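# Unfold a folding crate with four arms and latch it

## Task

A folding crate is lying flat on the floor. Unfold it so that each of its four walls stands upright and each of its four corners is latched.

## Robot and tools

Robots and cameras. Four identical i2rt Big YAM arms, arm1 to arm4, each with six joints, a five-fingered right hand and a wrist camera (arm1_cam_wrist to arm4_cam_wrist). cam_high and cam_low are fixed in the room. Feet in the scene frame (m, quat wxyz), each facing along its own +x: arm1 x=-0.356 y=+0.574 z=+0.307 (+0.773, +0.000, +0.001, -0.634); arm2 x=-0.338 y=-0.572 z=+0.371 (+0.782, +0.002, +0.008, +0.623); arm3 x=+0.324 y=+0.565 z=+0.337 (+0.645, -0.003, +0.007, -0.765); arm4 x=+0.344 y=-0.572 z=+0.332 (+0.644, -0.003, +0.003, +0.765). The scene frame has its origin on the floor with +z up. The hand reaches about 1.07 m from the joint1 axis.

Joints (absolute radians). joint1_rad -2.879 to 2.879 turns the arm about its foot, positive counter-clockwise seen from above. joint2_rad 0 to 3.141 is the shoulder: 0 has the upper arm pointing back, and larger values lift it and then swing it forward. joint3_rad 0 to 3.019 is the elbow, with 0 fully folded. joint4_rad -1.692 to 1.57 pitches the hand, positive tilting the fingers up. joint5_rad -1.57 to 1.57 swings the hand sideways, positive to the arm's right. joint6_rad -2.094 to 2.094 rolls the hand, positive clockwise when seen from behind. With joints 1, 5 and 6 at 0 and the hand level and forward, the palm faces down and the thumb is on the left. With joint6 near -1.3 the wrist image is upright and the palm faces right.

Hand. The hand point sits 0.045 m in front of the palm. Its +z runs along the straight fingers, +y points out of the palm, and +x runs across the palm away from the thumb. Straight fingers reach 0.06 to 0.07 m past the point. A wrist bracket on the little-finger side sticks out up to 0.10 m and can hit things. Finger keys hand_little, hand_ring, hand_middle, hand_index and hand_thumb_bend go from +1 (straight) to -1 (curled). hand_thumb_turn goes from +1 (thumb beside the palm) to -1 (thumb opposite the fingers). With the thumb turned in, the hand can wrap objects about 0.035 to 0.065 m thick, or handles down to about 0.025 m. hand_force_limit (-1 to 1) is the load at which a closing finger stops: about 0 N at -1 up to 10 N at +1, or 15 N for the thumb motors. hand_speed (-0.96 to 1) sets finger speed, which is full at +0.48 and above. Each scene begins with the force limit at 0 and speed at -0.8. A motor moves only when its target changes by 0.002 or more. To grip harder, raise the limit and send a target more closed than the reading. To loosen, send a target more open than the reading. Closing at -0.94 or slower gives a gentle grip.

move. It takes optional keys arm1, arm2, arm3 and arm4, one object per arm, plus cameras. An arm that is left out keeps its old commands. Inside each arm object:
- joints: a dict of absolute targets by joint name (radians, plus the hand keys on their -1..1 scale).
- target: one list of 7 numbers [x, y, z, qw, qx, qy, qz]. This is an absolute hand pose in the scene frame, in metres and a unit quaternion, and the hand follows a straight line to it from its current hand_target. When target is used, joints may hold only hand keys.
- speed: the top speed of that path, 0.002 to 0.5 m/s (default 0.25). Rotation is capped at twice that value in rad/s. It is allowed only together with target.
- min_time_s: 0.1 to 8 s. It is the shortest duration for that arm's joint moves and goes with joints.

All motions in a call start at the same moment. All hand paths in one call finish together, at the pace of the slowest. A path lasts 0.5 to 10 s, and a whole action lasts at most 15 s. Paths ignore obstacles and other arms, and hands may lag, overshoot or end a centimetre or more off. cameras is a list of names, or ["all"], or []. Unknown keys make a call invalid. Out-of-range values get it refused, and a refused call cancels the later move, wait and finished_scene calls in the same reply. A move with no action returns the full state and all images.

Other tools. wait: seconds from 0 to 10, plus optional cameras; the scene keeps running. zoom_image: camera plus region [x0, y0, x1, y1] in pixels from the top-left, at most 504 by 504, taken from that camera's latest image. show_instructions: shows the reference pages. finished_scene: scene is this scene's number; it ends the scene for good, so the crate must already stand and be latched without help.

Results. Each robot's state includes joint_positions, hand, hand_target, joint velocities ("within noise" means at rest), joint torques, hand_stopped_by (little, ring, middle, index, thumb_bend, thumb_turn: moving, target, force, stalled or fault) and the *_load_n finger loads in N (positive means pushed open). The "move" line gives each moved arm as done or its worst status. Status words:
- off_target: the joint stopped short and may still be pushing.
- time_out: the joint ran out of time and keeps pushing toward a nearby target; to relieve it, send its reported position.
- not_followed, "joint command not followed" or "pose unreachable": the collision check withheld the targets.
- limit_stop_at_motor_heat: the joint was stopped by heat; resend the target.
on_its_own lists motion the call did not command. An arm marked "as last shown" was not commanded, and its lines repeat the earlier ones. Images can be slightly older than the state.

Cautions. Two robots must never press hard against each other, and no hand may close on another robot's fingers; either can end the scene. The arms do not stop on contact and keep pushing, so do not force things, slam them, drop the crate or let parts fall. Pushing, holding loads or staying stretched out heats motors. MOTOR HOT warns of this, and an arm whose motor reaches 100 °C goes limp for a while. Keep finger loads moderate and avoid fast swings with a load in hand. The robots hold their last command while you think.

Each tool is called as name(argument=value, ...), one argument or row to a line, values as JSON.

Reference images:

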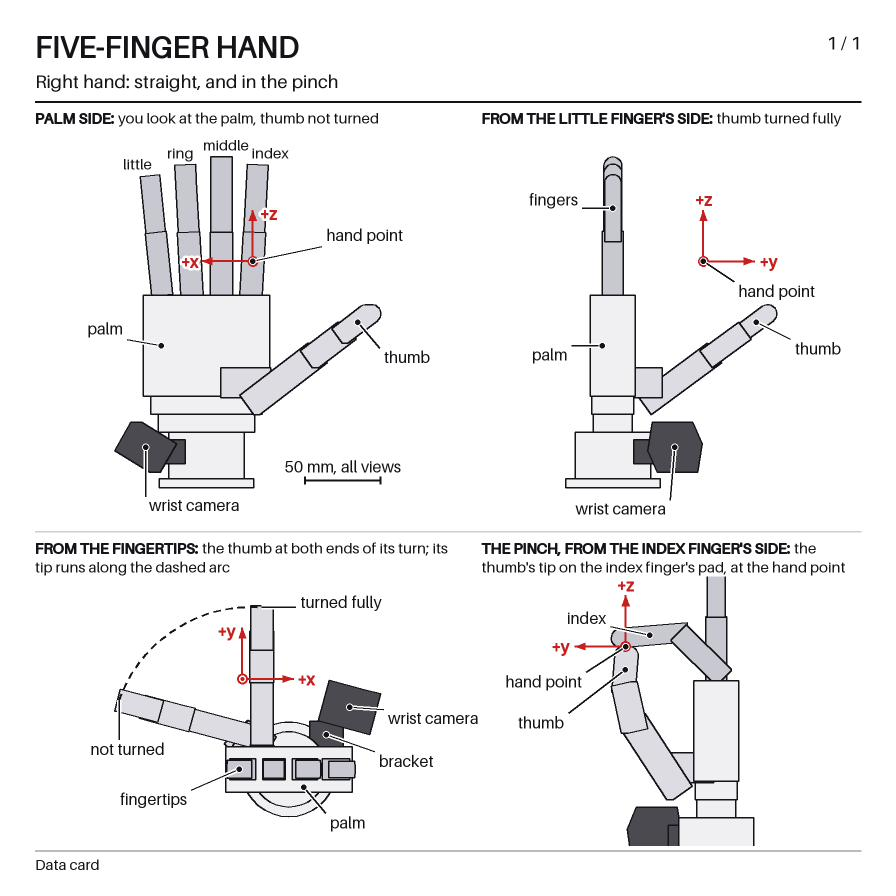

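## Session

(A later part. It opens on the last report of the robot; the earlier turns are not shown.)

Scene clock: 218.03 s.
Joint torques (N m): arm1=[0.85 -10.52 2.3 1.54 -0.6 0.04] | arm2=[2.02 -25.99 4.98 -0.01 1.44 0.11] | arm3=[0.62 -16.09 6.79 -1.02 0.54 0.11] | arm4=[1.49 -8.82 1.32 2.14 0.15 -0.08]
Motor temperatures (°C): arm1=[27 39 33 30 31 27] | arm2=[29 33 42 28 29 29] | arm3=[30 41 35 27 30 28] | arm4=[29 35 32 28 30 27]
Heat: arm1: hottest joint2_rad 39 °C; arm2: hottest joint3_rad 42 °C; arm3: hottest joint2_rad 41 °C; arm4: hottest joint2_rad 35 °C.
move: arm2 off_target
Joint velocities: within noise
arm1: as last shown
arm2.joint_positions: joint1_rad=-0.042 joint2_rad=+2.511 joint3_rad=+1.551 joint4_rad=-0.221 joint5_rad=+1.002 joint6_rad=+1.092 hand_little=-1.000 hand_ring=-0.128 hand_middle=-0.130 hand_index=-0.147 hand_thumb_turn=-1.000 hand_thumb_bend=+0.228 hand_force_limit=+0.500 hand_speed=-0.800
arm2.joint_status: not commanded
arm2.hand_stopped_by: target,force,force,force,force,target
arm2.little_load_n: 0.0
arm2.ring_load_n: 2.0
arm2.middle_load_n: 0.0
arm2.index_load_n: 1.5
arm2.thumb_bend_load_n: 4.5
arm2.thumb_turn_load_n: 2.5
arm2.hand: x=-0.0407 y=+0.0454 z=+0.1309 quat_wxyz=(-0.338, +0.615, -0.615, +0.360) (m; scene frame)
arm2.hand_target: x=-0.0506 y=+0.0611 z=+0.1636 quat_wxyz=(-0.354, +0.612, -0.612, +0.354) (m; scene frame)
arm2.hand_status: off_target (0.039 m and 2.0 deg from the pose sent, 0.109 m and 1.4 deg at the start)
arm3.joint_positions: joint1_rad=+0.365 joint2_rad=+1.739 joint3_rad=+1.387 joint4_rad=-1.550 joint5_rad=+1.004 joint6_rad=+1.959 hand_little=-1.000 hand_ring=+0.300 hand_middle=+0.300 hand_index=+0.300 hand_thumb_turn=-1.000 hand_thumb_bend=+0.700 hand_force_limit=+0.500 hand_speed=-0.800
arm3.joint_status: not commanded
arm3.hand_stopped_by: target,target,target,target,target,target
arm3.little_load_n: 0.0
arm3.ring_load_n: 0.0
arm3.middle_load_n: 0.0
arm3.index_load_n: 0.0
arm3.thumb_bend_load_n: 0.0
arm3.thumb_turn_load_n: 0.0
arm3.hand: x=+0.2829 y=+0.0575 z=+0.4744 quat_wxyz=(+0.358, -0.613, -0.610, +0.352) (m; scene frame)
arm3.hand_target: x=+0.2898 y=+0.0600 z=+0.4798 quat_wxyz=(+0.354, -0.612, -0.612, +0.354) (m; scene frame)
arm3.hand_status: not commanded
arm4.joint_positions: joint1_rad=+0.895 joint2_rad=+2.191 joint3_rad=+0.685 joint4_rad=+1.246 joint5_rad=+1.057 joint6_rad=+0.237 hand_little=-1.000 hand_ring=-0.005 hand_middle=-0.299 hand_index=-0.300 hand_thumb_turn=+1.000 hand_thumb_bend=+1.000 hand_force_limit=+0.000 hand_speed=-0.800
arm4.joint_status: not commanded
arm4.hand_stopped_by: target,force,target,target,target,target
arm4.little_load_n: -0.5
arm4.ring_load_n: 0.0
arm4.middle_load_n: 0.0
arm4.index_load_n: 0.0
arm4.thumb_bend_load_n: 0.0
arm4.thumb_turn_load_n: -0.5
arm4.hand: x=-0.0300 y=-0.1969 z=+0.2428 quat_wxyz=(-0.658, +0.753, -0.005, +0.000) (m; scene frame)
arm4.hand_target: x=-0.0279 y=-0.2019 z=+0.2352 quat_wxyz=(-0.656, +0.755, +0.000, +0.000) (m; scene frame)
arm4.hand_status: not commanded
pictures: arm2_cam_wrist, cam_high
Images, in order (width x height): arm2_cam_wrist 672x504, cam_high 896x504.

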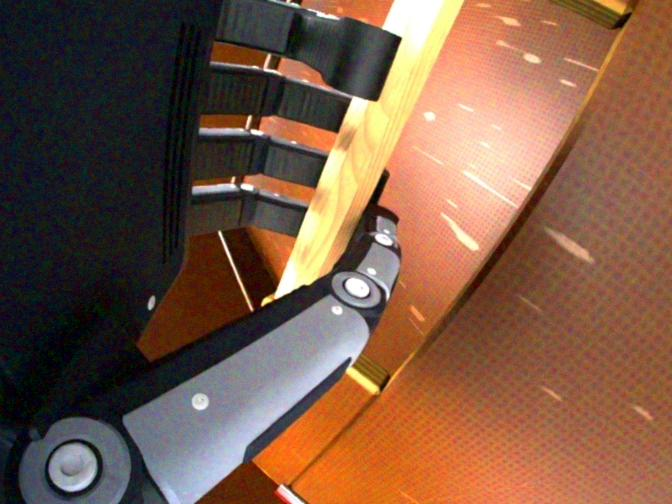

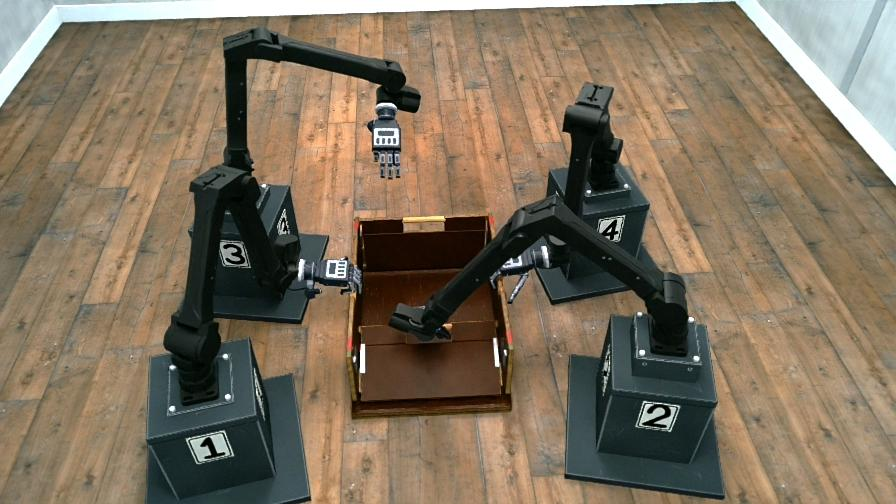

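Wall lifting well.

move(
  arm2={"target":[-0.074,0.060,0.215,-0.354,0.612,-0.612,0.354],"speed":0.08},
)

move(
  arm2={"target":[-0.129,0.058,0.250,-0.354,0.612,-0.612,0.354],"speed":0.08},
  cameras=["arm2_cam_wrist","cam_high"],
)

move(
  arm2={"target":[-0.184,0.057,0.275,-0.354,0.612,-0.612,0.354],"speed":0.08},
  cameras=["arm2_cam_wrist","cam_high"],
)

Scene clock: 222.23 s.
Joint torques (N m): arm1=[0.91 -10.52 2.29 1.58 -0.61 0.04] | arm2=[1.79 -25.82 5.65 0.03 1.59 0.07] | arm3=[0.91 -16.03 6.82 -0.96 0.55 0.09] | arm4=[1.55 -8.82 1.31 2.11 0.14 -0.09]
Motor temperatures (°C): arm1=[27 39 33 30 31 27] | arm2=[29 34 42 28 29 29] | arm3=[30 41 35 27 30 28] | arm4=[29 35 32 28 30 27]
Heat: arm1: hottest joint2_rad 39 °C; arm2: hottest joint3_rad 42 °C; arm3: hottest joint2_rad 41 °C; arm4: hottest joint2_rad 35 °C.
move: arm2 off_target
Joint velocities: within noise
arm1, arm3, arm4: as last shown
arm1.ring_load_n: -0.5
arm1.thumb_turn_load_n: -0.5
arm2.joint_positions: joint1_rad=+0.003 joint2_rad=+2.407 joint3_rad=+1.503 joint4_rad=-0.344 joint5_rad=+1.012 joint6_rad=+1.157 hand_little=-1.000 hand_ring=-0.128 hand_middle=-0.130 hand_index=-0.147 hand_thumb_turn=-1.000 hand_thumb_bend=+0.228 hand_force_limit=+0.500 hand_speed=-0.800
arm2.joint_status: not commanded
arm2.hand_stopped_by: target,force,force,force,force,target
arm2.little_load_n: 0.5
arm2.ring_load_n: 1.5
arm2.middle_load_n: 0.0
arm2.index_load_n: 2.0
arm2.thumb_bend_load_n: 6.5
arm2.thumb_turn_load_n: 2.5
arm2.hand: x=-0.0692 y=+0.0449 z=+0.1762 quat_wxyz=(-0.334, +0.621, -0.611, +0.361) (m; scene frame)
arm2.hand_target: x=-0.0736 y=+0.0599 z=+0.2136 quat_wxyz=(-0.354, +0.612, -0.612, +0.354) (m; scene frame)
arm2.hand_status: off_target (0.042 m and 2.6 deg from the pose sent, 0.092 m and 2.0 deg at the start)
arm4.ring_load_n: 0.5
arm4.thumb_turn_load_n: 0.0
pictures: none

Scene clock: 223.97 s.
Joint torques (N m): arm1=[0.97 -10.4 2.29 1.54 -0.61 0.04] | arm2=[2.02 -24.47 6.45 -0.2 1.31 0.06] | arm3=[0.67 -16.09 6.83 -0.96 0.57 0.1] | arm4=[1.49 -8.82 1.31 2.14 0.15 -0.09]
Motor temperatures (°C): arm1=[27 39 33 30 31 27] | arm2=[29 35 41 28 29 29] | arm3=[30 41 35 27 30 28] | arm4=[29 35 32 28 30 27]
Heat: arm1: hottest joint2_rad 39 °C; arm2: hottest joint3_rad 41 °C; arm3: hottest joint2_rad 41 °C; arm4: hottest joint2_rad 35 °C.
move: arm2 off_target
Joint velocities: within noise
arm1.joint_positions: joint1_rad=+0.939 joint2_rad=+2.111 joint3_rad=+0.710 joint4_rad=+1.090 joint5_rad=+1.134 joint6_rad=+0.287 hand_little=-1.000 hand_ring=-0.126 hand_middle=-0.163 hand_index=-0.200 hand_thumb_turn=+1.000 hand_thumb_bend=+1.000 hand_force_limit=+0.000 hand_speed=-0.800
arm1.joint_status: not commanded
arm1.hand_stopped_by: target,force,force,force,target,target
arm1.little_load_n: -1.5
arm1.ring_load_n: 0.0
arm1.middle_load_n: 0.0
arm1.index_load_n: 0.0
arm1.thumb_bend_load_n: 0.0
arm1.thumb_turn_load_n: -0.5
arm1.hand: x=+0.0427 y=+0.2160 z=+0.2429 quat_wxyz=(+0.005, -0.008, -0.752, +0.659) (m; scene frame)
arm1.hand_target: x=+0.0447 y=+0.2171 z=+0.2351 quat_wxyz=(+0.000, +0.000, -0.755, +0.656) (m; scene frame)
arm1.hand_status: not commanded
arm2.joint_positions: joint1_rad=+0.089 joint2_rad=+2.322 joint3_rad=+1.483 joint4_rad=-0.548 joint5_rad=+1.045 joint6_rad=+1.322 hand_little=-1.000 hand_ring=-0.128 hand_middle=-0.130 hand_index=-0.147 hand_thumb_turn=-1.000 hand_thumb_bend=+0.227 hand_force_limit=+0.500 hand_speed=-0.800
arm2.joint_status: not commanded
arm2.hand_stopped_by: target,force,force,force,force,target
arm2.little_load_n: 0.0
arm2.ring_load_n: 2.0
arm2.middle_load_n: 0.0
arm2.index_load_n: 0.5
arm2.thumb_bend_load_n: 3.0
arm2.thumb_turn_load_n: 1.0
arm2.hand: x=-0.1192 y=+0.0447 z=+0.2188 quat_wxyz=(-0.337, +0.617, -0.611, +0.365) (m; scene frame)
arm2.hand_target: x=-0.1289 y=+0.0580 z=+0.2491 quat_wxyz=(-0.354, +0.612, -0.612, +0.354) (m; scene frame)
arm2.hand_status: off_target (0.035 m and 2.4 deg from the pose sent, 0.096 m and 2.6 deg at the start)
arm3, arm4: as last shown
arm4.little_load_n: -1.0
arm4.ring_load_n: 0.0
pictures: arm2_cam_wrist, cam_high
Images, in order (width x height): arm2_cam_wrist 672x504, cam_high 896x504.

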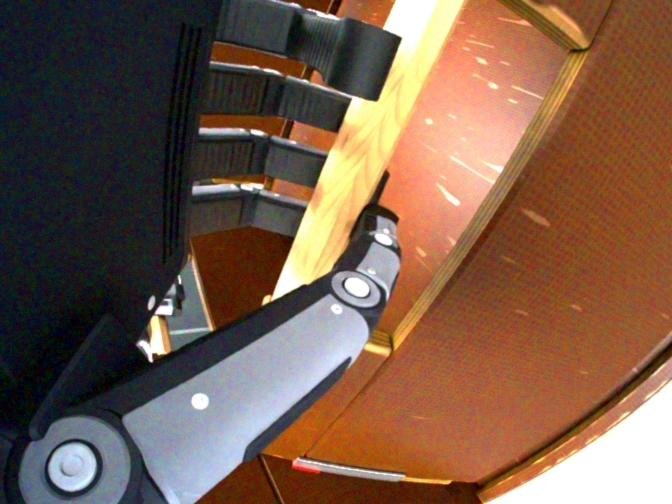

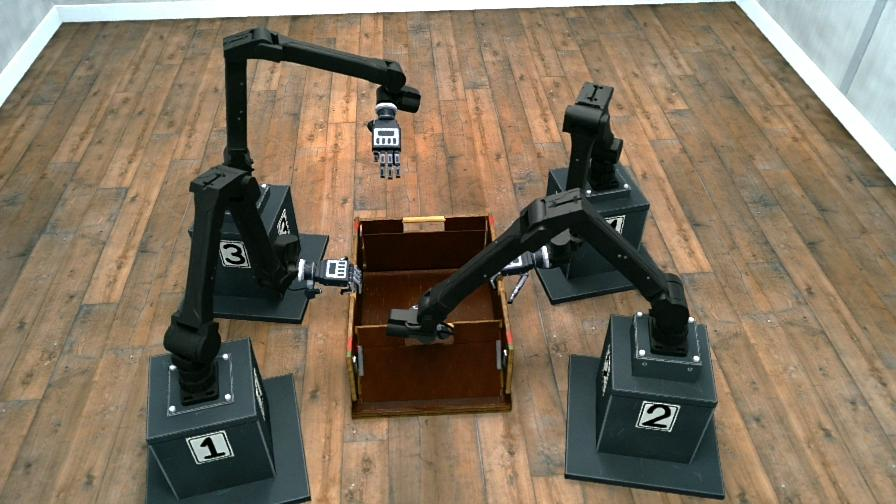

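Scene clock: 225.63 s.
Joint torques (N m): arm1=[0.91 -10.64 2.29 1.55 -0.6 0.05] | arm2=[1.49 -23.82 8.61 -0.83 1.39 -0.01] | arm3=[0.67 -16.03 6.82 -0.84 0.54 0.11] | arm4=[1.61 -8.82 1.32 2.13 0.15 -0.09]
Motor temperatures (°C): arm1=[27 39 33 30 31 27] | arm2=[29 35 41 28 29 29] | arm3=[30 41 35 27 30 28] | arm4=[29 35 32 28 30 27]
Heat: arm1: hottest joint2_rad 39 °C; arm2: hottest joint3_rad 41 °C; arm3: hottest joint2_rad 41 °C; arm4: hottest joint2_rad 35 °C.
move: arm2 off_target
Joint velocities: within noise
arm1, arm3, arm4: as last shown
arm1.thumb_turn_load_n: 0.0
arm2.joint_positions: joint1_rad=+0.191 joint2_rad=+2.277 joint3_rad=+1.483 joint4_rad=-0.759 joint5_rad=+1.056 joint6_rad=+1.517 hand_little=-1.000 hand_ring=-0.128 hand_middle=-0.130 hand_index=-0.147 hand_thumb_turn=-1.000 hand_thumb_bend=+0.227 hand_force_limit=+0.500 hand_speed=-0.800
arm2.joint_status: not commanded
arm2.hand_stopped_by: target,force,force,force,force,target
arm2.little_load_n: 0.0
arm2.ring_load_n: 0.0
arm2.middle_load_n: 0.0
arm2.index_load_n: 2.0
arm2.thumb_bend_load_n: 1.5
arm2.thumb_turn_load_n: 1.5
arm2.hand: x=-0.1800 y=+0.0407 z=+0.2440 quat_wxyz=(-0.339, +0.618, -0.609, +0.364) (m; scene frame)
arm2.hand_target: x=-0.1840 y=+0.0566 z=+0.2746 quat_wxyz=(-0.354, +0.612, -0.612, +0.354) (m; scene frame)
arm2.hand_status: off_target (0.035 m and 2.2 deg from the pose sent, 0.087 m and 2.4 deg at the start)
arm3.little_load_n: -0.5
arm4.little_load_n: -0.5
pictures: arm2_cam_wrist, cam_high
Images, in order (width x height): arm2_cam_wrist 672x504, cam_high 896x504.

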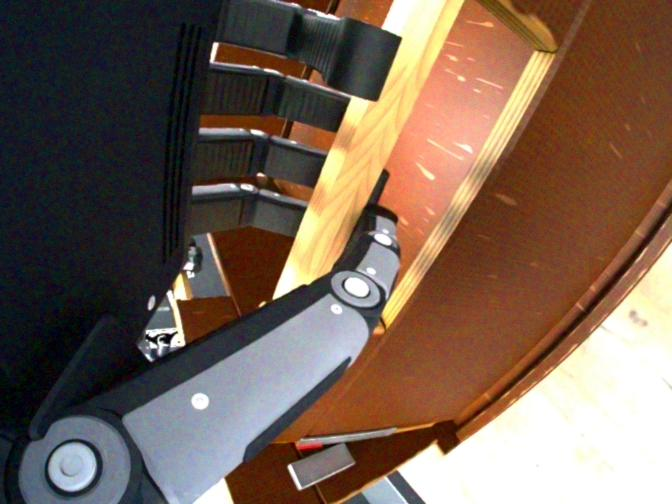

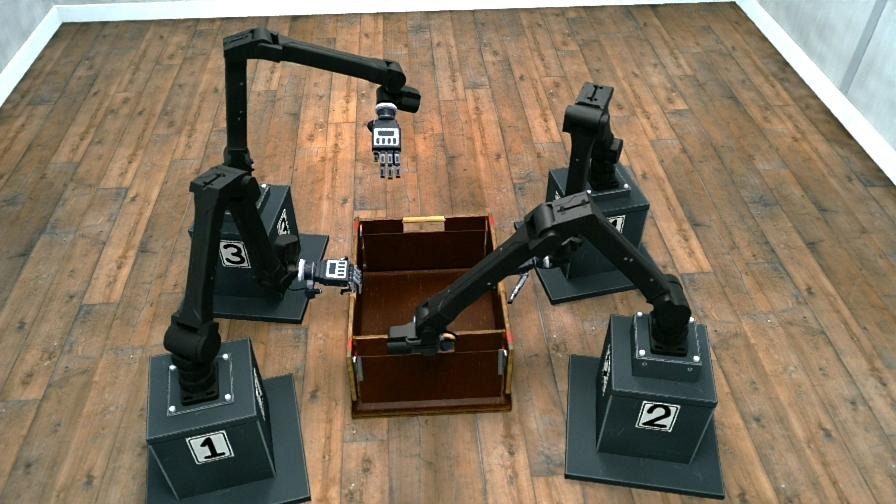

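move(
  arm2={"target":[-0.225,0.060,0.268,-0.354,0.612,-0.612,0.354],"speed":0.08},
)

move(
  arm2={"target":[-0.265,0.062,0.265,-0.354,0.612,-0.612,0.354],"speed":0.06},
  cameras=["arm2_cam_wrist","cam_high","cam_low"],
)

zoom_image(
  camera="cam_high",
  region=[330, 310, 530, 420],
)

Scene clock: 231.33 s.
Joint torques (N m): arm1=[0.97 -10.46 2.3 1.52 -0.6 0.05] | arm2=[2.55 -20.72 10.39 -1.11 1.2 0.04] | arm3=[0.44 -16.56 6.75 -0.94 0.55 0.13] | arm4=[1.55 -8.7 1.29 2.15 0.15 -0.09]
Motor temperatures (°C): arm1=[27 39 33 30 31 27] | arm2=[29 35 41 28 29 29] | arm3=[30 41 35 27 30 28] | arm4=[29 35 32 28 30 27]
Heat: arm1: hottest joint2_rad 39 °C; arm2: hottest joint3_rad 41 °C; arm3: hottest joint2_rad 41 °C; arm4: hottest joint2_rad 35 °C.
move: arm2 off_target
Joint velocities: within noise
arm1, arm3, arm4: as last shown
arm1.thumb_turn_load_n: -0.5
arm2.joint_positions: joint1_rad=+0.240 joint2_rad=+2.279 joint3_rad=+1.507 joint4_rad=-0.883 joint5_rad=+1.059 joint6_rad=+1.652 hand_little=-1.000 hand_ring=-0.128 hand_middle=-0.130 hand_index=-0.147 hand_thumb_turn=-1.000 hand_thumb_bend=+0.227 hand_force_limit=+0.500 hand_speed=-0.800
arm2.joint_status: not commanded
arm2.hand_stopped_by: target,force,force,force,force,target
arm2.little_load_n: 0.0
arm2.ring_load_n: 3.0
arm2.middle_load_n: 0.0
arm2.index_load_n: 2.0
arm2.thumb_bend_load_n: 5.5
arm2.thumb_turn_load_n: 1.5
arm2.hand: x=-0.2075 y=+0.0402 z=+0.2518 quat_wxyz=(-0.343, +0.609, -0.617, +0.363) (m; scene frame)
arm2.hand_target: x=-0.2250 y=+0.0591 z=+0.2683 quat_wxyz=(-0.355, +0.612, -0.612, +0.353) (m; scene frame)
arm2.hand_status: off_target (0.031 m and 1.8 deg from the pose sent, 0.055 m and 2.2 deg at the start)
arm3.little_load_n: 0.0
arm4.little_load_n: -1.5
arm4.hand_target: x=-0.0280 y=-0.2019 z=+0.2352 quat_wxyz=(-0.656, +0.755, +0.000, +0.000) (m; scene frame)
pictures: none

Scene clock: 232.73 s.
Joint torques (N m): arm1=[0.91 -10.46 2.29 1.55 -0.6 0.04] | arm2=[3.66 -20.48 10.74 -1.26 0.8 0.12] | arm3=[0.73 -16.26 6.75 -0.91 0.56 0.11] | arm4=[1.67 -8.82 1.31 2.11 0.15 -0.09]
Motor temperatures (°C): arm1=[27 39 33 30 31 27] | arm2=[29 35 41 28 29 29] | arm3=[30 41 35 27 30 28] | arm4=[29 35 32 28 30 27]
Heat: arm1: hottest joint2_rad 39 °C; arm2: hottest joint3_rad 41 °C; arm3: hottest joint2_rad 41 °C; arm4: hottest joint2_rad 35 °C.
move: arm2 off_target
Joint velocities: within noise
arm1, arm3, arm4: as last shown
arm1.thumb_turn_load_n: 0.0
arm2.joint_positions: joint1_rad=+0.297 joint2_rad=+2.305 joint3_rad=+1.557 joint4_rad=-1.027 joint5_rad=+1.059 joint6_rad=+1.777 hand_little=-1.000 hand_ring=-0.128 hand_middle=-0.130 hand_index=-0.147 hand_thumb_turn=-1.000 hand_thumb_bend=+0.227 hand_force_limit=+0.500 hand_speed=-0.800
arm2.joint_status: not commanded
arm2.hand_stopped_by: target,force,force,force,force,target
arm2.little_load_n: 0.0
arm2.ring_load_n: 6.5
arm2.middle_load_n: 0.0
arm2.index_load_n: 3.0
arm2.thumb_bend_load_n: 4.0
arm2.thumb_turn_load_n: -1.0
arm2.hand: x=-0.2399 y=+0.0402 z=+0.2530 quat_wxyz=(-0.341, +0.608, -0.614, +0.370) (m; scene frame)
arm2.hand_target: x=-0.2651 y=+0.0605 z=+0.2653 quat_wxyz=(-0.354, +0.613, -0.612, +0.353) (m; scene frame)
arm2.hand_status: off_target (0.035 m and 2.4 deg from the pose sent, 0.063 m and 1.8 deg at the start)
arm4.little_load_n: 0.0
arm4.thumb_turn_load_n: -0.5
pictures: arm2_cam_wrist, cam_high, cam_low
Images, in order (width x height): arm2_cam_wrist 672x504, cam_high 896x504, cam_low 896x504.

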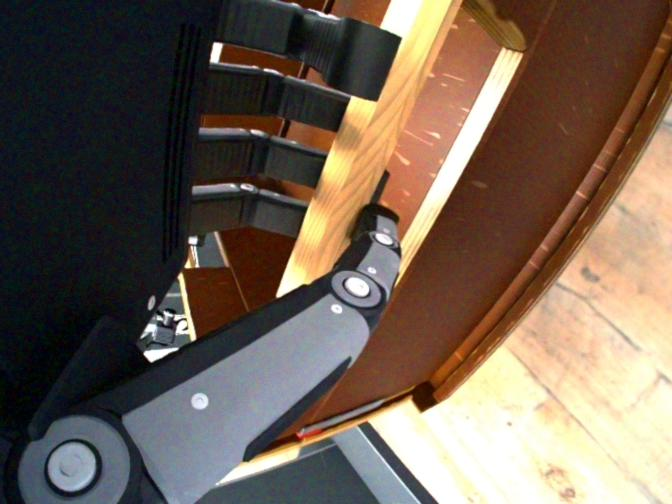

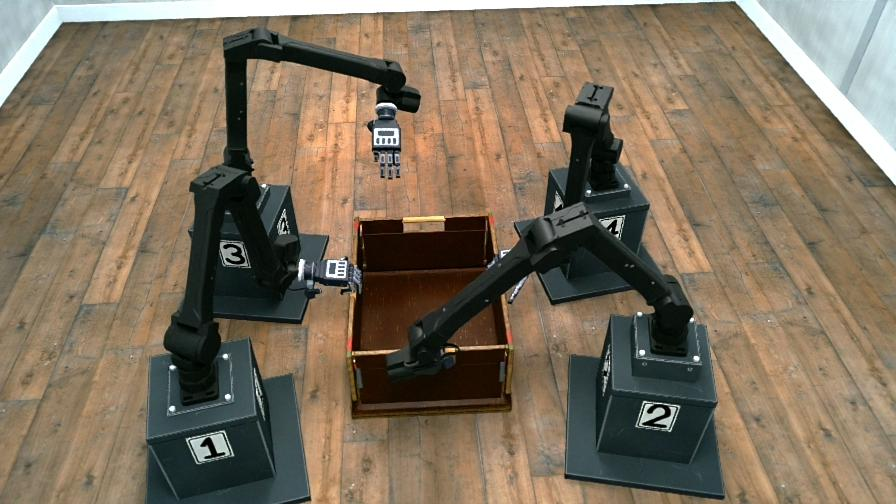

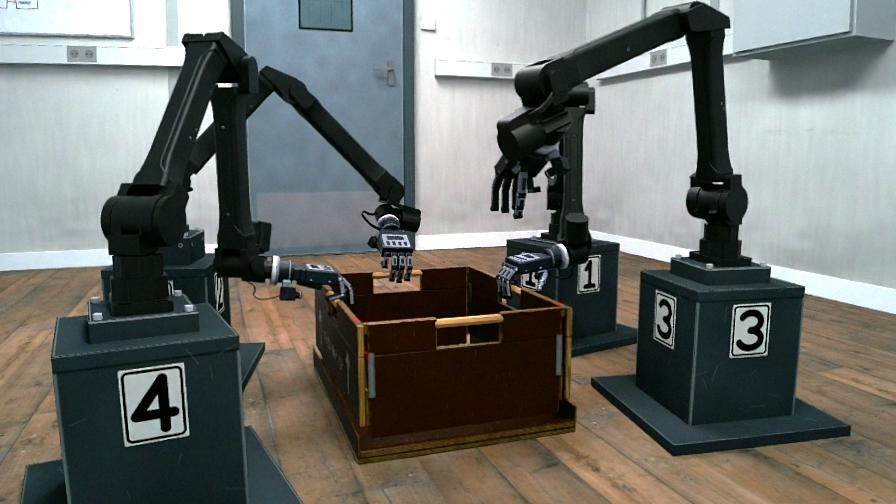

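Scaled by 2.520 from the camera's 896x504 image, which has a finer 1280x720 frame.

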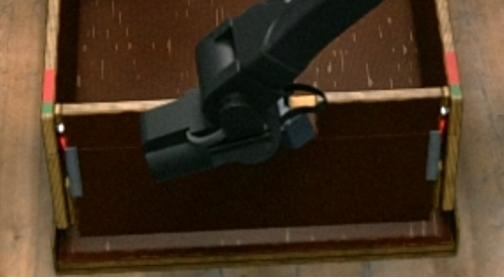

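move(
  arm2={"target":[-0.283,0.060,0.262,-0.354,0.612,-0.612,0.354],"speed":0.05},
  cameras=["cam_high","arm2_cam_wrist"],
)

zoom_image(
  camera="cam_high",
  region=[330, 310, 430, 420],
)

zoom_image(
  camera="cam_high",
  region=[440, 310, 540, 420],
)

Scene clock: 238.10 s.
Joint torques (N m): arm1=[0.85 -10.46 2.3 1.55 -0.6 0.03] | arm2=[5.13 -20.19 10.22 -1.51 0.26 0.15] | arm3=[1.08 -16.03 6.86 -0.91 0.56 0.09] | arm4=[1.55 -8.82 1.31 2.14 0.15 -0.09]
Motor temperatures (°C): arm1=[27 39 33 30 31 27] | arm2=[29 35 42 28 29 29] | arm3=[30 41 35 27 30 28] | arm4=[29 35 32 28 30 27]
Heat: arm1: hottest joint2_rad 39 °C; arm2: hottest joint3_rad 42 °C; arm3: hottest joint2_rad 41 °C; arm4: hottest joint2_rad 35 °C.
move: arm2 off_target
Joint velocities: within noise
arm1, arm3, arm4: as last shown
arm2.joint_positions: joint1_rad=+0.302 joint2_rad=+2.318 joint3_rad=+1.575 joint4_rad=-1.072 joint5_rad=+1.064 joint6_rad=+1.833 hand_little=-1.000 hand_ring=-0.127 hand_middle=-0.130 hand_index=-0.147 hand_thumb_turn=-1.000 hand_thumb_bend=+0.227 hand_force_limit=+0.500 hand_speed=-0.800
arm2.joint_status: not commanded
arm2.hand_stopped_by: target,force,force,force,force,target
arm2.little_load_n: 0.5
arm2.ring_load_n: 10.5
arm2.middle_load_n: 1.0
arm2.index_load_n: 1.5
arm2.thumb_bend_load_n: 6.0
arm2.thumb_turn_load_n: -1.5
arm2.hand: x=-0.2410 y=+0.0403 z=+0.2531 quat_wxyz=(-0.344, +0.598, -0.621, +0.374) (m; scene frame)
arm2.hand_target: x=-0.2827 y=+0.0579 z=+0.2623 quat_wxyz=(-0.354, +0.613, -0.612, +0.353) (m; scene frame)
arm2.hand_status: off_target (0.047 m and 3.2 deg from the pose sent, 0.048 m and 2.4 deg at the start)
arm4.thumb_bend_load_n: -0.5
pictures: arm2_cam_wrist, cam_high
Images, in order (width x height): arm2_cam_wrist 672x504, cam_high 896x504.

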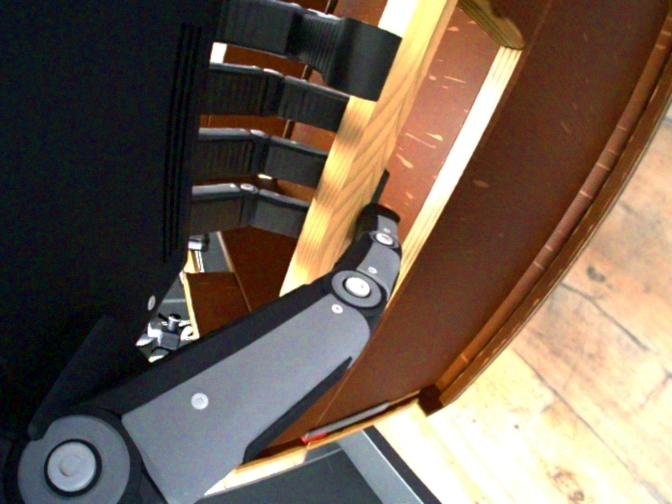

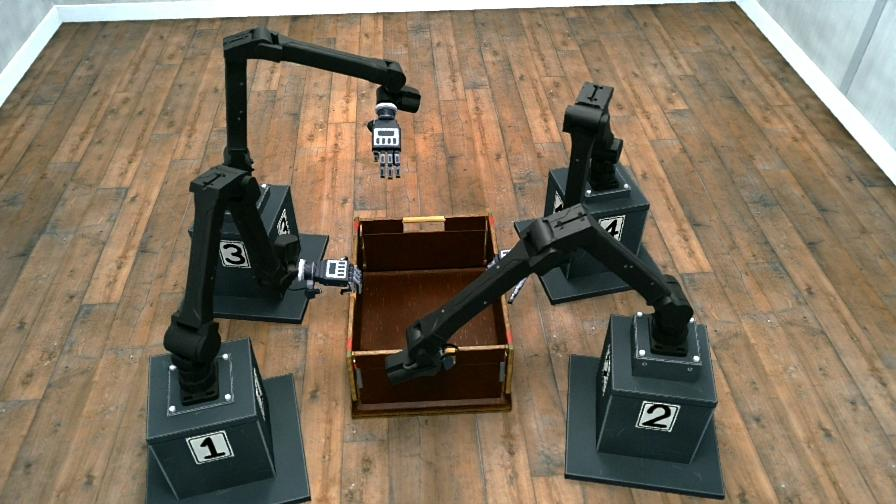

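Scaled by 4.582 from the camera's 896x504 image, which has a finer 1280x720 frame.

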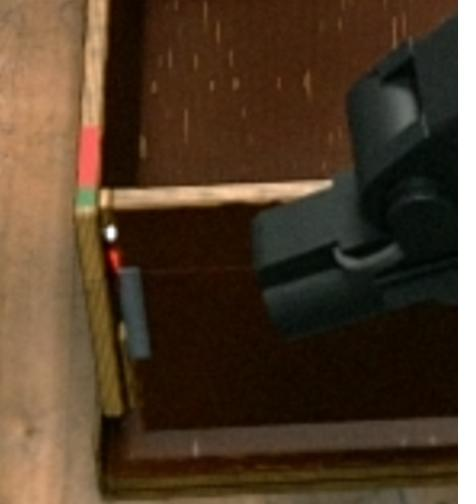

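Scaled by 4.582 from the camera's 896x504 image, which has a finer 1280x720 frame.

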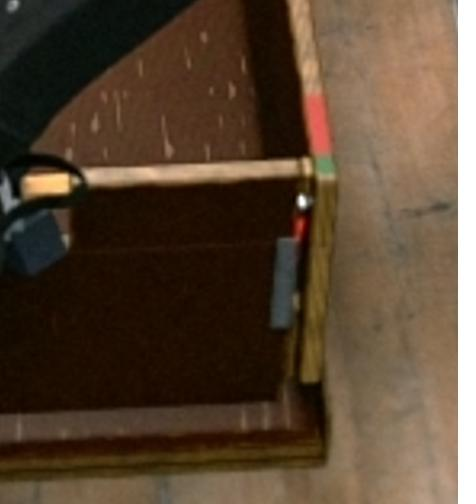

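move(
  arm2={"target":[-0.215,0.057,0.262,-0.354,0.612,-0.612,0.354],"speed":0.07},
  cameras=["cam_high","arm2_cam_wrist"],
)

zoom_image(
  camera="cam_high",
  region=[330, 310, 530, 420],
)

Scene clock: 242.23 s.
Joint torques (N m): arm1=[0.91 -10.46 2.3 1.55 -0.6 0.05] | arm2=[-0.67 -23.77 5.79 0.53 1.18 -0.06] | arm3=[0.44 -16.03 6.74 -0.96 0.55 0.1] | arm4=[1.61 -8.82 1.32 2.13 0.15 -0.08]
Motor temperatures (°C): arm1=[27 39 33 30 31 27] | arm2=[29 36 42 28 29 29] | arm3=[30 41 35 27 30 28] | arm4=[29 35 32 28 30 27]
Heat: arm1: hottest joint2_rad 39 °C; arm2: hottest joint3_rad 42 °C; arm3: hottest joint2_rad 41 °C; arm4: hottest joint2_rad 35 °C.
move: arm2 off_target
Joint velocities: within noise
arm1, arm3, arm4: as last shown
arm1.thumb_turn_load_n: -0.5
arm2.joint_positions: joint1_rad=+0.264 joint2_rad=+2.313 joint3_rad=+1.544 joint4_rad=-0.885 joint5_rad=+1.061 joint6_rad=+1.642 hand_little=-1.000 hand_ring=-0.128 hand_middle=-0.130 hand_index=-0.148 hand_thumb_turn=-1.000 hand_thumb_bend=+0.226 hand_force_limit=+0.500 hand_speed=-0.800
arm2.joint_status: not commanded
arm2.hand_stopped_by: target,force,force,force,force,target
arm2.little_load_n: 0.0
arm2.ring_load_n: 0.0
arm2.middle_load_n: 0.0
arm2.index_load_n: 0.0
arm2.thumb_bend_load_n: 0.5
arm2.thumb_turn_load_n: 0.5
arm2.hand: x=-0.2229 y=+0.0515 z=+0.2421 quat_wxyz=(-0.346, +0.619, -0.606, +0.361) (m; scene frame)
arm2.hand_target: x=-0.2150 y=+0.0568 z=+0.2616 quat_wxyz=(-0.354, +0.612, -0.612, +0.354) (m; scene frame)
arm2.hand_status: off_target (0.022 m and 1.6 deg from the pose sent, 0.032 m and 3.2 deg at the start)
arm4.little_load_n: -0.5
arm4.thumb_bend_load_n: 0.0
pictures: arm2_cam_wrist, cam_high
Images, in order (width x height): arm2_cam_wrist 672x504, cam_high 896x504.

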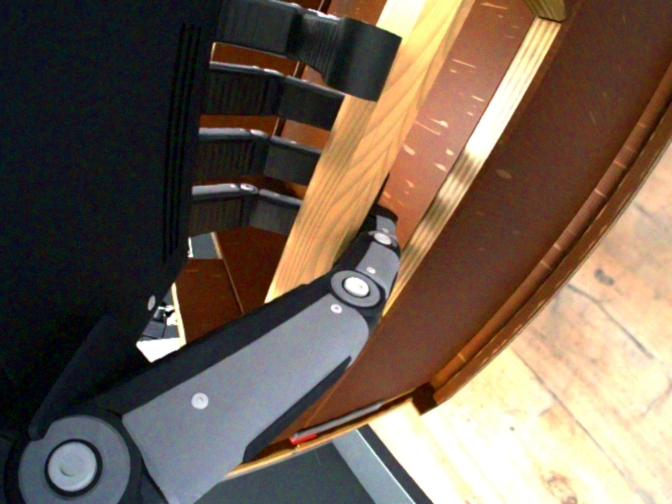

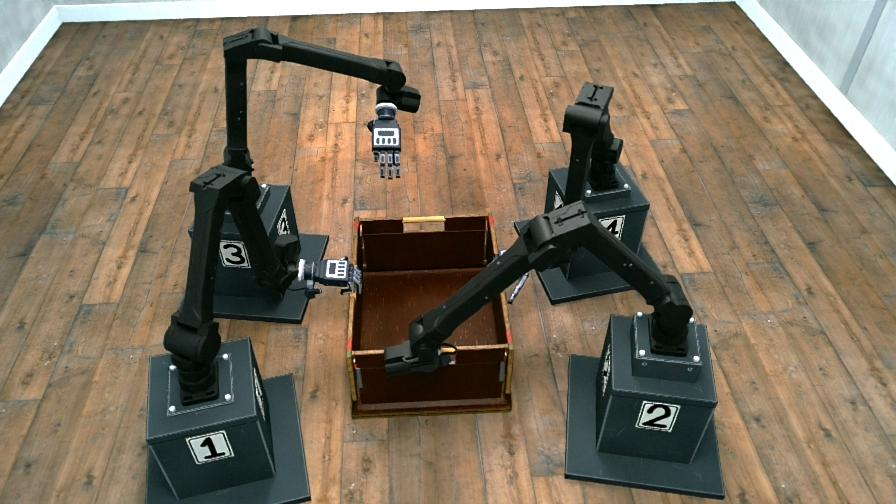

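Scaled by 2.520 from the camera's 896x504 image, which has a finer 1280x720 frame.

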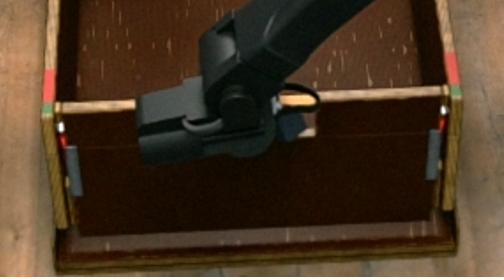

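move(
  arm2={"target":[-0.200,0.057,0.258,-0.354,0.612,-0.612,0.354],"speed":0.05},
  cameras=["cam_high","arm2_cam_wrist"],
)

zoom_image(
  camera="cam_high",
  region=[330, 310, 530, 420],
)

Scene clock: 246.60 s.
Joint torques (N m): arm1=[0.85 -10.52 2.28 1.54 -0.61 0.04] | arm2=[-2.14 -23.24 5.85 0.77 1.32 -0.08] | arm3=[0.5 -15.85 6.82 -0.94 0.53 0.1] | arm4=[1.49 -8.76 1.31 2.17 0.15 -0.08]
Motor temperatures (°C): arm1=[27 39 33 30 31 27] | arm2=[29 37 41 28 29 29] | arm3=[30 41 35 27 30 28] | arm4=[29 35 32 28 30 27]
Heat: arm1: hottest joint2_rad 39 °C; arm2: hottest joint3_rad 41 °C; arm3: hottest joint2_rad 41 °C; arm4: hottest joint2_rad 35 °C.
move: arm2 off_target
Joint velocities: within noise
arm1: as last shown
arm2.joint_positions: joint1_rad=+0.257 joint2_rad=+2.308 joint3_rad=+1.529 joint4_rad=-0.832 joint5_rad=+1.060 joint6_rad=+1.585 hand_little=-1.000 hand_ring=-0.128 hand_middle=-0.130 hand_index=-0.148 hand_thumb_turn=-1.000 hand_thumb_bend=+0.227 hand_force_limit=+0.500 hand_speed=-0.800
arm2.joint_status: not commanded
arm2.hand_stopped_by: target,force,force,force,force,target
arm2.little_load_n: -0.5
arm2.ring_load_n: 0.0
arm2.middle_load_n: 0.0
arm2.index_load_n: 0.0
arm2.thumb_bend_load_n: 1.5
arm2.thumb_turn_load_n: 0.5
arm2.hand: x=-0.2196 y=+0.0526 z=+0.2399 quat_wxyz=(-0.347, +0.627, -0.599, +0.359) (m; scene frame)
arm2.hand_target: x=-0.2002 y=+0.0566 z=+0.2577 quat_wxyz=(-0.354, +0.612, -0.612, +0.355) (m; scene frame)
arm2.hand_status: off_target (0.027 m and 2.5 deg from the pose sent, 0.028 m and 1.6 deg at the start)
arm3.joint_positions: joint1_rad=+0.365 joint2_rad=+1.739 joint3_rad=+1.387 joint4_rad=-1.550 joint5_rad=+1.004 joint6_rad=+1.959 hand_little=-1.000 hand_ring=+0.300 hand_middle=+0.300 hand_index=+0.300 hand_thumb_turn=-1.000 hand_thumb_bend=+0.700 hand_force_limit=+0.500 hand_speed=-0.800
arm3.joint_status: not commanded
arm3.hand_stopped_by: target,target,target,target,target,target
arm3.little_load_n: 0.0
arm3.ring_load_n: 0.0
arm3.middle_load_n: 0.0
arm3.index_load_n: 0.0
arm3.thumb_bend_load_n: 0.0
arm3.thumb_turn_load_n: 0.0
arm3.hand: x=+0.2829 y=+0.0575 z=+0.4744 quat_wxyz=(+0.358, -0.613, -0.610, +0.352) (m; scene frame)
arm3.hand_target: x=+0.2898 y=+0.0600 z=+0.4798 quat_wxyz=(+0.354, -0.612, -0.612, +0.354) (m; scene frame)
arm3.hand_status: not commanded
arm4.joint_positions: joint1_rad=+0.895 joint2_rad=+2.191 joint3_rad=+0.685 joint4_rad=+1.246 joint5_rad=+1.057 joint6_rad=+0.237 hand_little=-1.000 hand_ring=-0.005 hand_middle=-0.299 hand_index=-0.300 hand_thumb_turn=+1.000 hand_thumb_bend=+1.000 hand_force_limit=+0.000 hand_speed=-0.800
arm4.joint_status: not commanded
arm4.hand_stopped_by: target,force,target,target,target,target
arm4.little_load_n: -0.5
arm4.ring_load_n: 0.0
arm4.middle_load_n: 0.5
arm4.index_load_n: 0.0
arm4.thumb_bend_load_n: 0.0
arm4.thumb_turn_load_n: -0.5
arm4.hand: x=-0.0300 y=-0.1969 z=+0.2428 quat_wxyz=(-0.658, +0.753, -0.005, +0.000) (m; scene frame)
arm4.hand_target: x=-0.0280 y=-0.2019 z=+0.2352 quat_wxyz=(-0.656, +0.755, +0.000, +0.000) (m; scene frame)
arm4.hand_status: not commanded
pictures: arm2_cam_wrist, cam_high
Images, in order (width x height): arm2_cam_wrist 672x504, cam_high 896x504.

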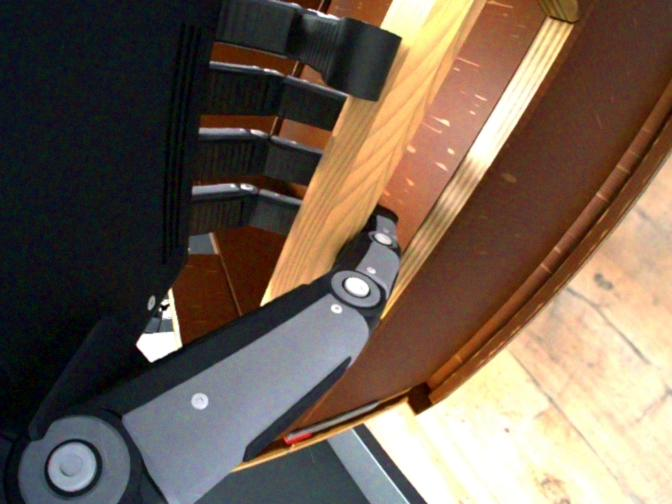

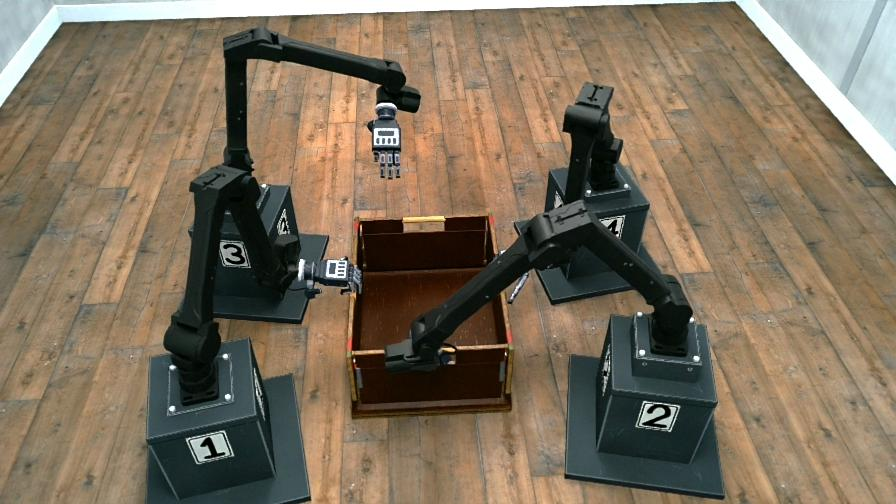

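Scaled by 2.520 from the camera's 896x504 image, which has a finer 1280x720 frame.

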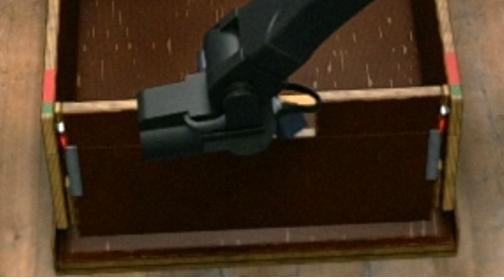

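move(
  arm2={"target":[-0.222,0.058,0.247,-0.354,0.612,-0.612,0.354],"speed":0.06,"joints":{"hand_ring":0.4,"hand_middle":0.4,"hand_index":0.4,"hand_thumb_bend":0.7}},
  cameras=["cam_high","arm2_cam_wrist"],
)

Scene clock: 251.97 s.
Joint torques (N m): arm1=[0.97 -10.52 2.29 1.54 -0.6 0.04] | arm2=[1.32 -20.95 8.1 -0.29 1.18 0.1] | arm3=[1.08 -16.32 6.83 -0.95 0.54 0.1] | arm4=[1.55 -8.82 1.29 2.14 0.14 -0.09]
Motor temperatures (°C): arm1=[27 39 33 30 31 27] | arm2=[29 37 41 28 29 29] | arm3=[30 41 35 27 30 28] | arm4=[29 35 32 28 30 27]
Heat: arm1: hottest joint2_rad 39 °C; arm2: hottest joint3_rad 41 °C; arm3: hottest joint2_rad 41 °C; arm4: hottest joint2_rad 35 °C.
move: arm2 off_target
Joint velocities: within noise
arm1, arm3, arm4: as last shown
arm2.joint_positions: joint1_rad=+0.255 joint2_rad=+2.308 joint3_rad=+1.529 joint4_rad=-0.859 joint5_rad=+1.061 joint6_rad=+1.635 hand_little=-1.000 hand_ring=+0.400 hand_middle=+0.400 hand_index=+0.400 hand_thumb_turn=-1.000 hand_thumb_bend=+0.700 hand_force_limit=+0.500 hand_speed=-0.800
arm2.joint_status: all done
arm2.hand_stopped_by: target,target,target,target,target,target
arm2.little_load_n: 0.0
arm2.ring_load_n: 0.0
arm2.middle_load_n: 0.0
arm2.index_load_n: 0.0
arm2.thumb_bend_load_n: 0.0
arm2.thumb_turn_load_n: 0.0
arm2.hand: x=-0.2173 y=+0.0496 z=+0.2408 quat_wxyz=(-0.348, +0.615, -0.610, +0.359) (m; scene frame)
arm2.hand_target: x=-0.2219 y=+0.0578 z=+0.2470 quat_wxyz=(-0.354, +0.612, -0.612, +0.354) (m; scene frame)
arm2.hand_status: off_target (0.011 m and 1.0 deg from the pose sent, 0.009 m and 2.5 deg at the start)
arm4.little_load_n: 0.0
arm4.middle_load_n: 0.0
arm4.thumb_turn_load_n: 0.0
pictures: arm2_cam_wrist, cam_high
Images, in order (width x height): arm2_cam_wrist 672x504, cam_high 896x504.

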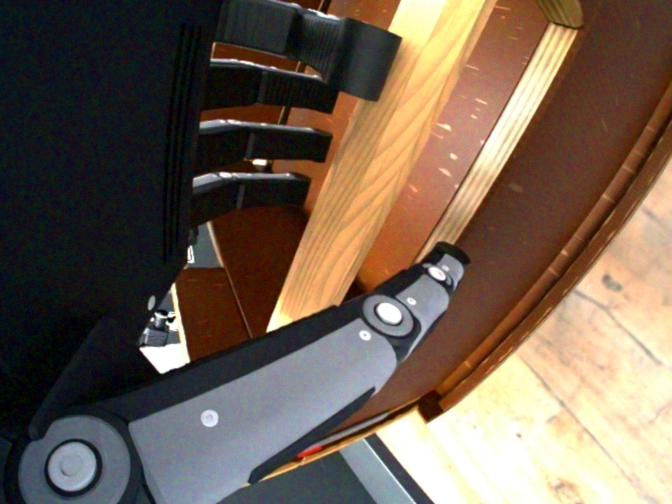

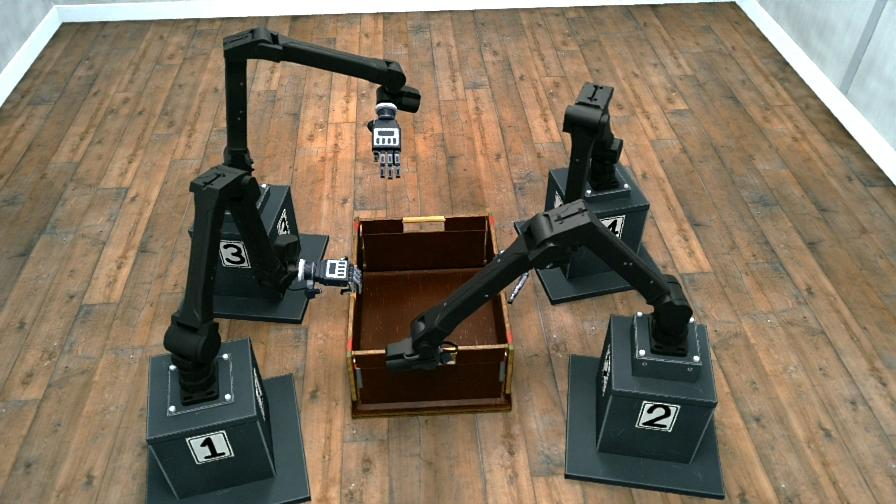

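move(
  arm2={"target":[-0.168,0.058,0.345,-0.354,0.612,-0.612,0.354],"speed":0.1},
  cameras=["cam_high","arm2_cam_wrist"],
)

zoom_image(
  camera="cam_high",
  region=[330, 310, 530, 420],
)

Scene clock: 256.93 s.
Joint torques (N m): arm1=[0.97 -10.52 2.29 1.54 -0.6 0.04] | arm2=[0.73 -20.42 7.8 -0.09 1.06 -0.14] | arm3=[0.91 -16.15 6.84 -0.98 0.53 0.11] | arm4=[1.49 -8.76 1.29 2.14 0.14 -0.09]
Motor temperatures (°C): arm1=[27 39 33 30 31 27] | arm2=[29 38 41 28 29 29] | arm3=[30 41 35 27 30 28] | arm4=[29 35 32 28 30 27]
Heat: arm1: hottest joint2_rad 39 °C; arm2: hottest joint3_rad 41 °C; arm3: hottest joint2_rad 41 °C; arm4: hottest joint2_rad 35 °C.
move: arm2 done
Joint velocities: within noise
arm1.joint_positions: joint1_rad=+0.939 joint2_rad=+2.111 joint3_rad=+0.710 joint4_rad=+1.090 joint5_rad=+1.134 joint6_rad=+0.287 hand_little=-1.000 hand_ring=-0.126 hand_middle=-0.163 hand_index=-0.200 hand_thumb_turn=+1.000 hand_thumb_bend=+1.000 hand_force_limit=+0.000 hand_speed=-0.800
arm1.joint_status: not commanded
arm1.hand_stopped_by: target,force,force,force,target,target
arm1.little_load_n: -1.5
arm1.ring_load_n: -0.5
arm1.middle_load_n: 0.0
arm1.index_load_n: 0.0
arm1.thumb_bend_load_n: 0.0
arm1.thumb_turn_load_n: 0.0
arm1.hand: x=+0.0427 y=+0.2160 z=+0.2429 quat_wxyz=(+0.005, -0.008, -0.752, +0.659) (m; scene frame)
arm1.hand_target: x=+0.0447 y=+0.2171 z=+0.2351 quat_wxyz=(+0.000, +0.000, -0.755, +0.656) (m; scene frame)
arm1.hand_status: not commanded
arm2.joint_positions: joint1_rad=+0.169 joint2_rad=+2.128 joint3_rad=+1.513 joint4_rad=-0.863 joint5_rad=+1.063 joint6_rad=+1.483 hand_little=-1.000 hand_ring=+0.400 hand_middle=+0.400 hand_index=+0.400 hand_thumb_turn=-1.000 hand_thumb_bend=+0.700 hand_force_limit=+0.500 hand_speed=-0.800
arm2.joint_status: not commanded
arm2.hand_stopped_by: target,target,target,target,target,target
arm2.little_load_n: 0.0
arm2.ring_load_n: 0.0
arm2.middle_load_n: 0.0
arm2.index_load_n: 0.0
arm2.thumb_bend_load_n: 0.0
arm2.thumb_turn_load_n: 0.0
arm2.hand: x=-0.1633 y=+0.0569 z=+0.3403 quat_wxyz=(-0.355, +0.606, -0.618, +0.354) (m; scene frame)
arm2.hand_target: x=-0.1680 y=+0.0579 z=+0.3449 quat_wxyz=(-0.354, +0.612, -0.612, +0.354) (m; scene frame)
arm2.hand_status: done (0.007 m and 1.0 deg from the pose sent, 0.116 m and 1.0 deg at the start)
arm3, arm4: as last shown
pictures: arm2_cam_wrist, cam_high
Images, in order (width x height): arm2_cam_wrist 672x504, cam_high 896x504.

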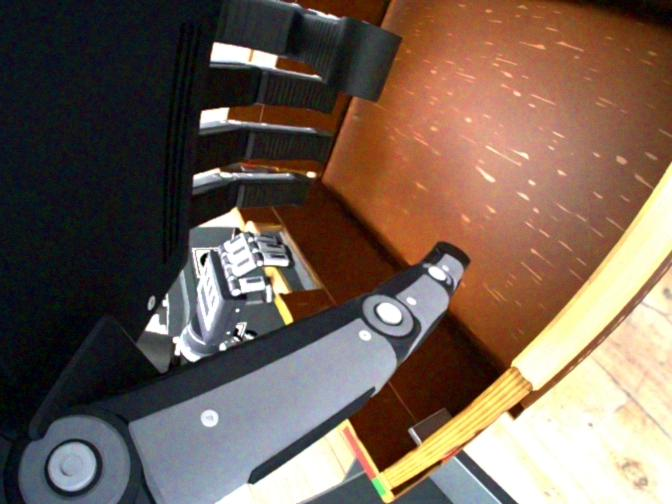

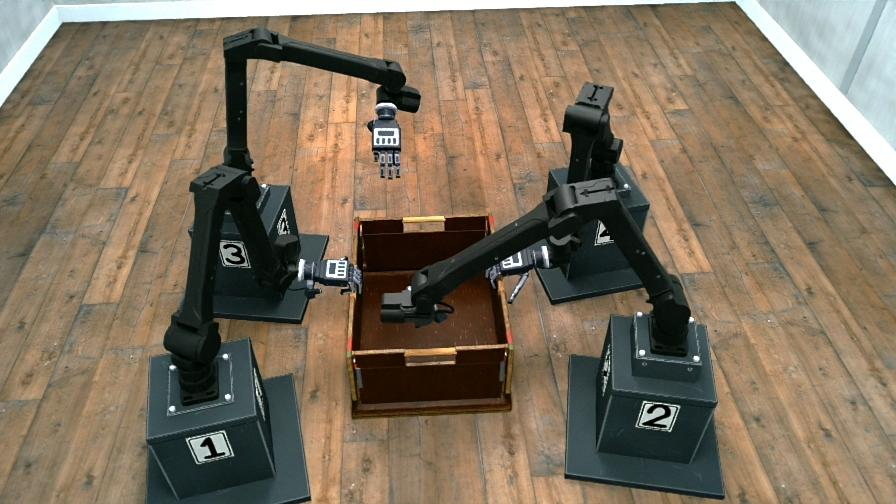

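Scaled by 2.520 from the camera's 896x504 image, which has a finer 1280x720 frame.

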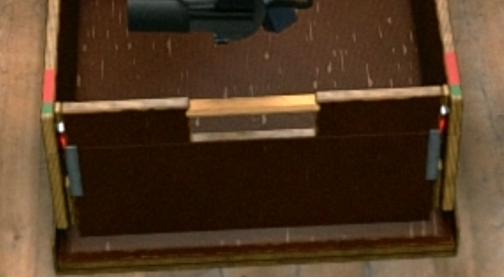

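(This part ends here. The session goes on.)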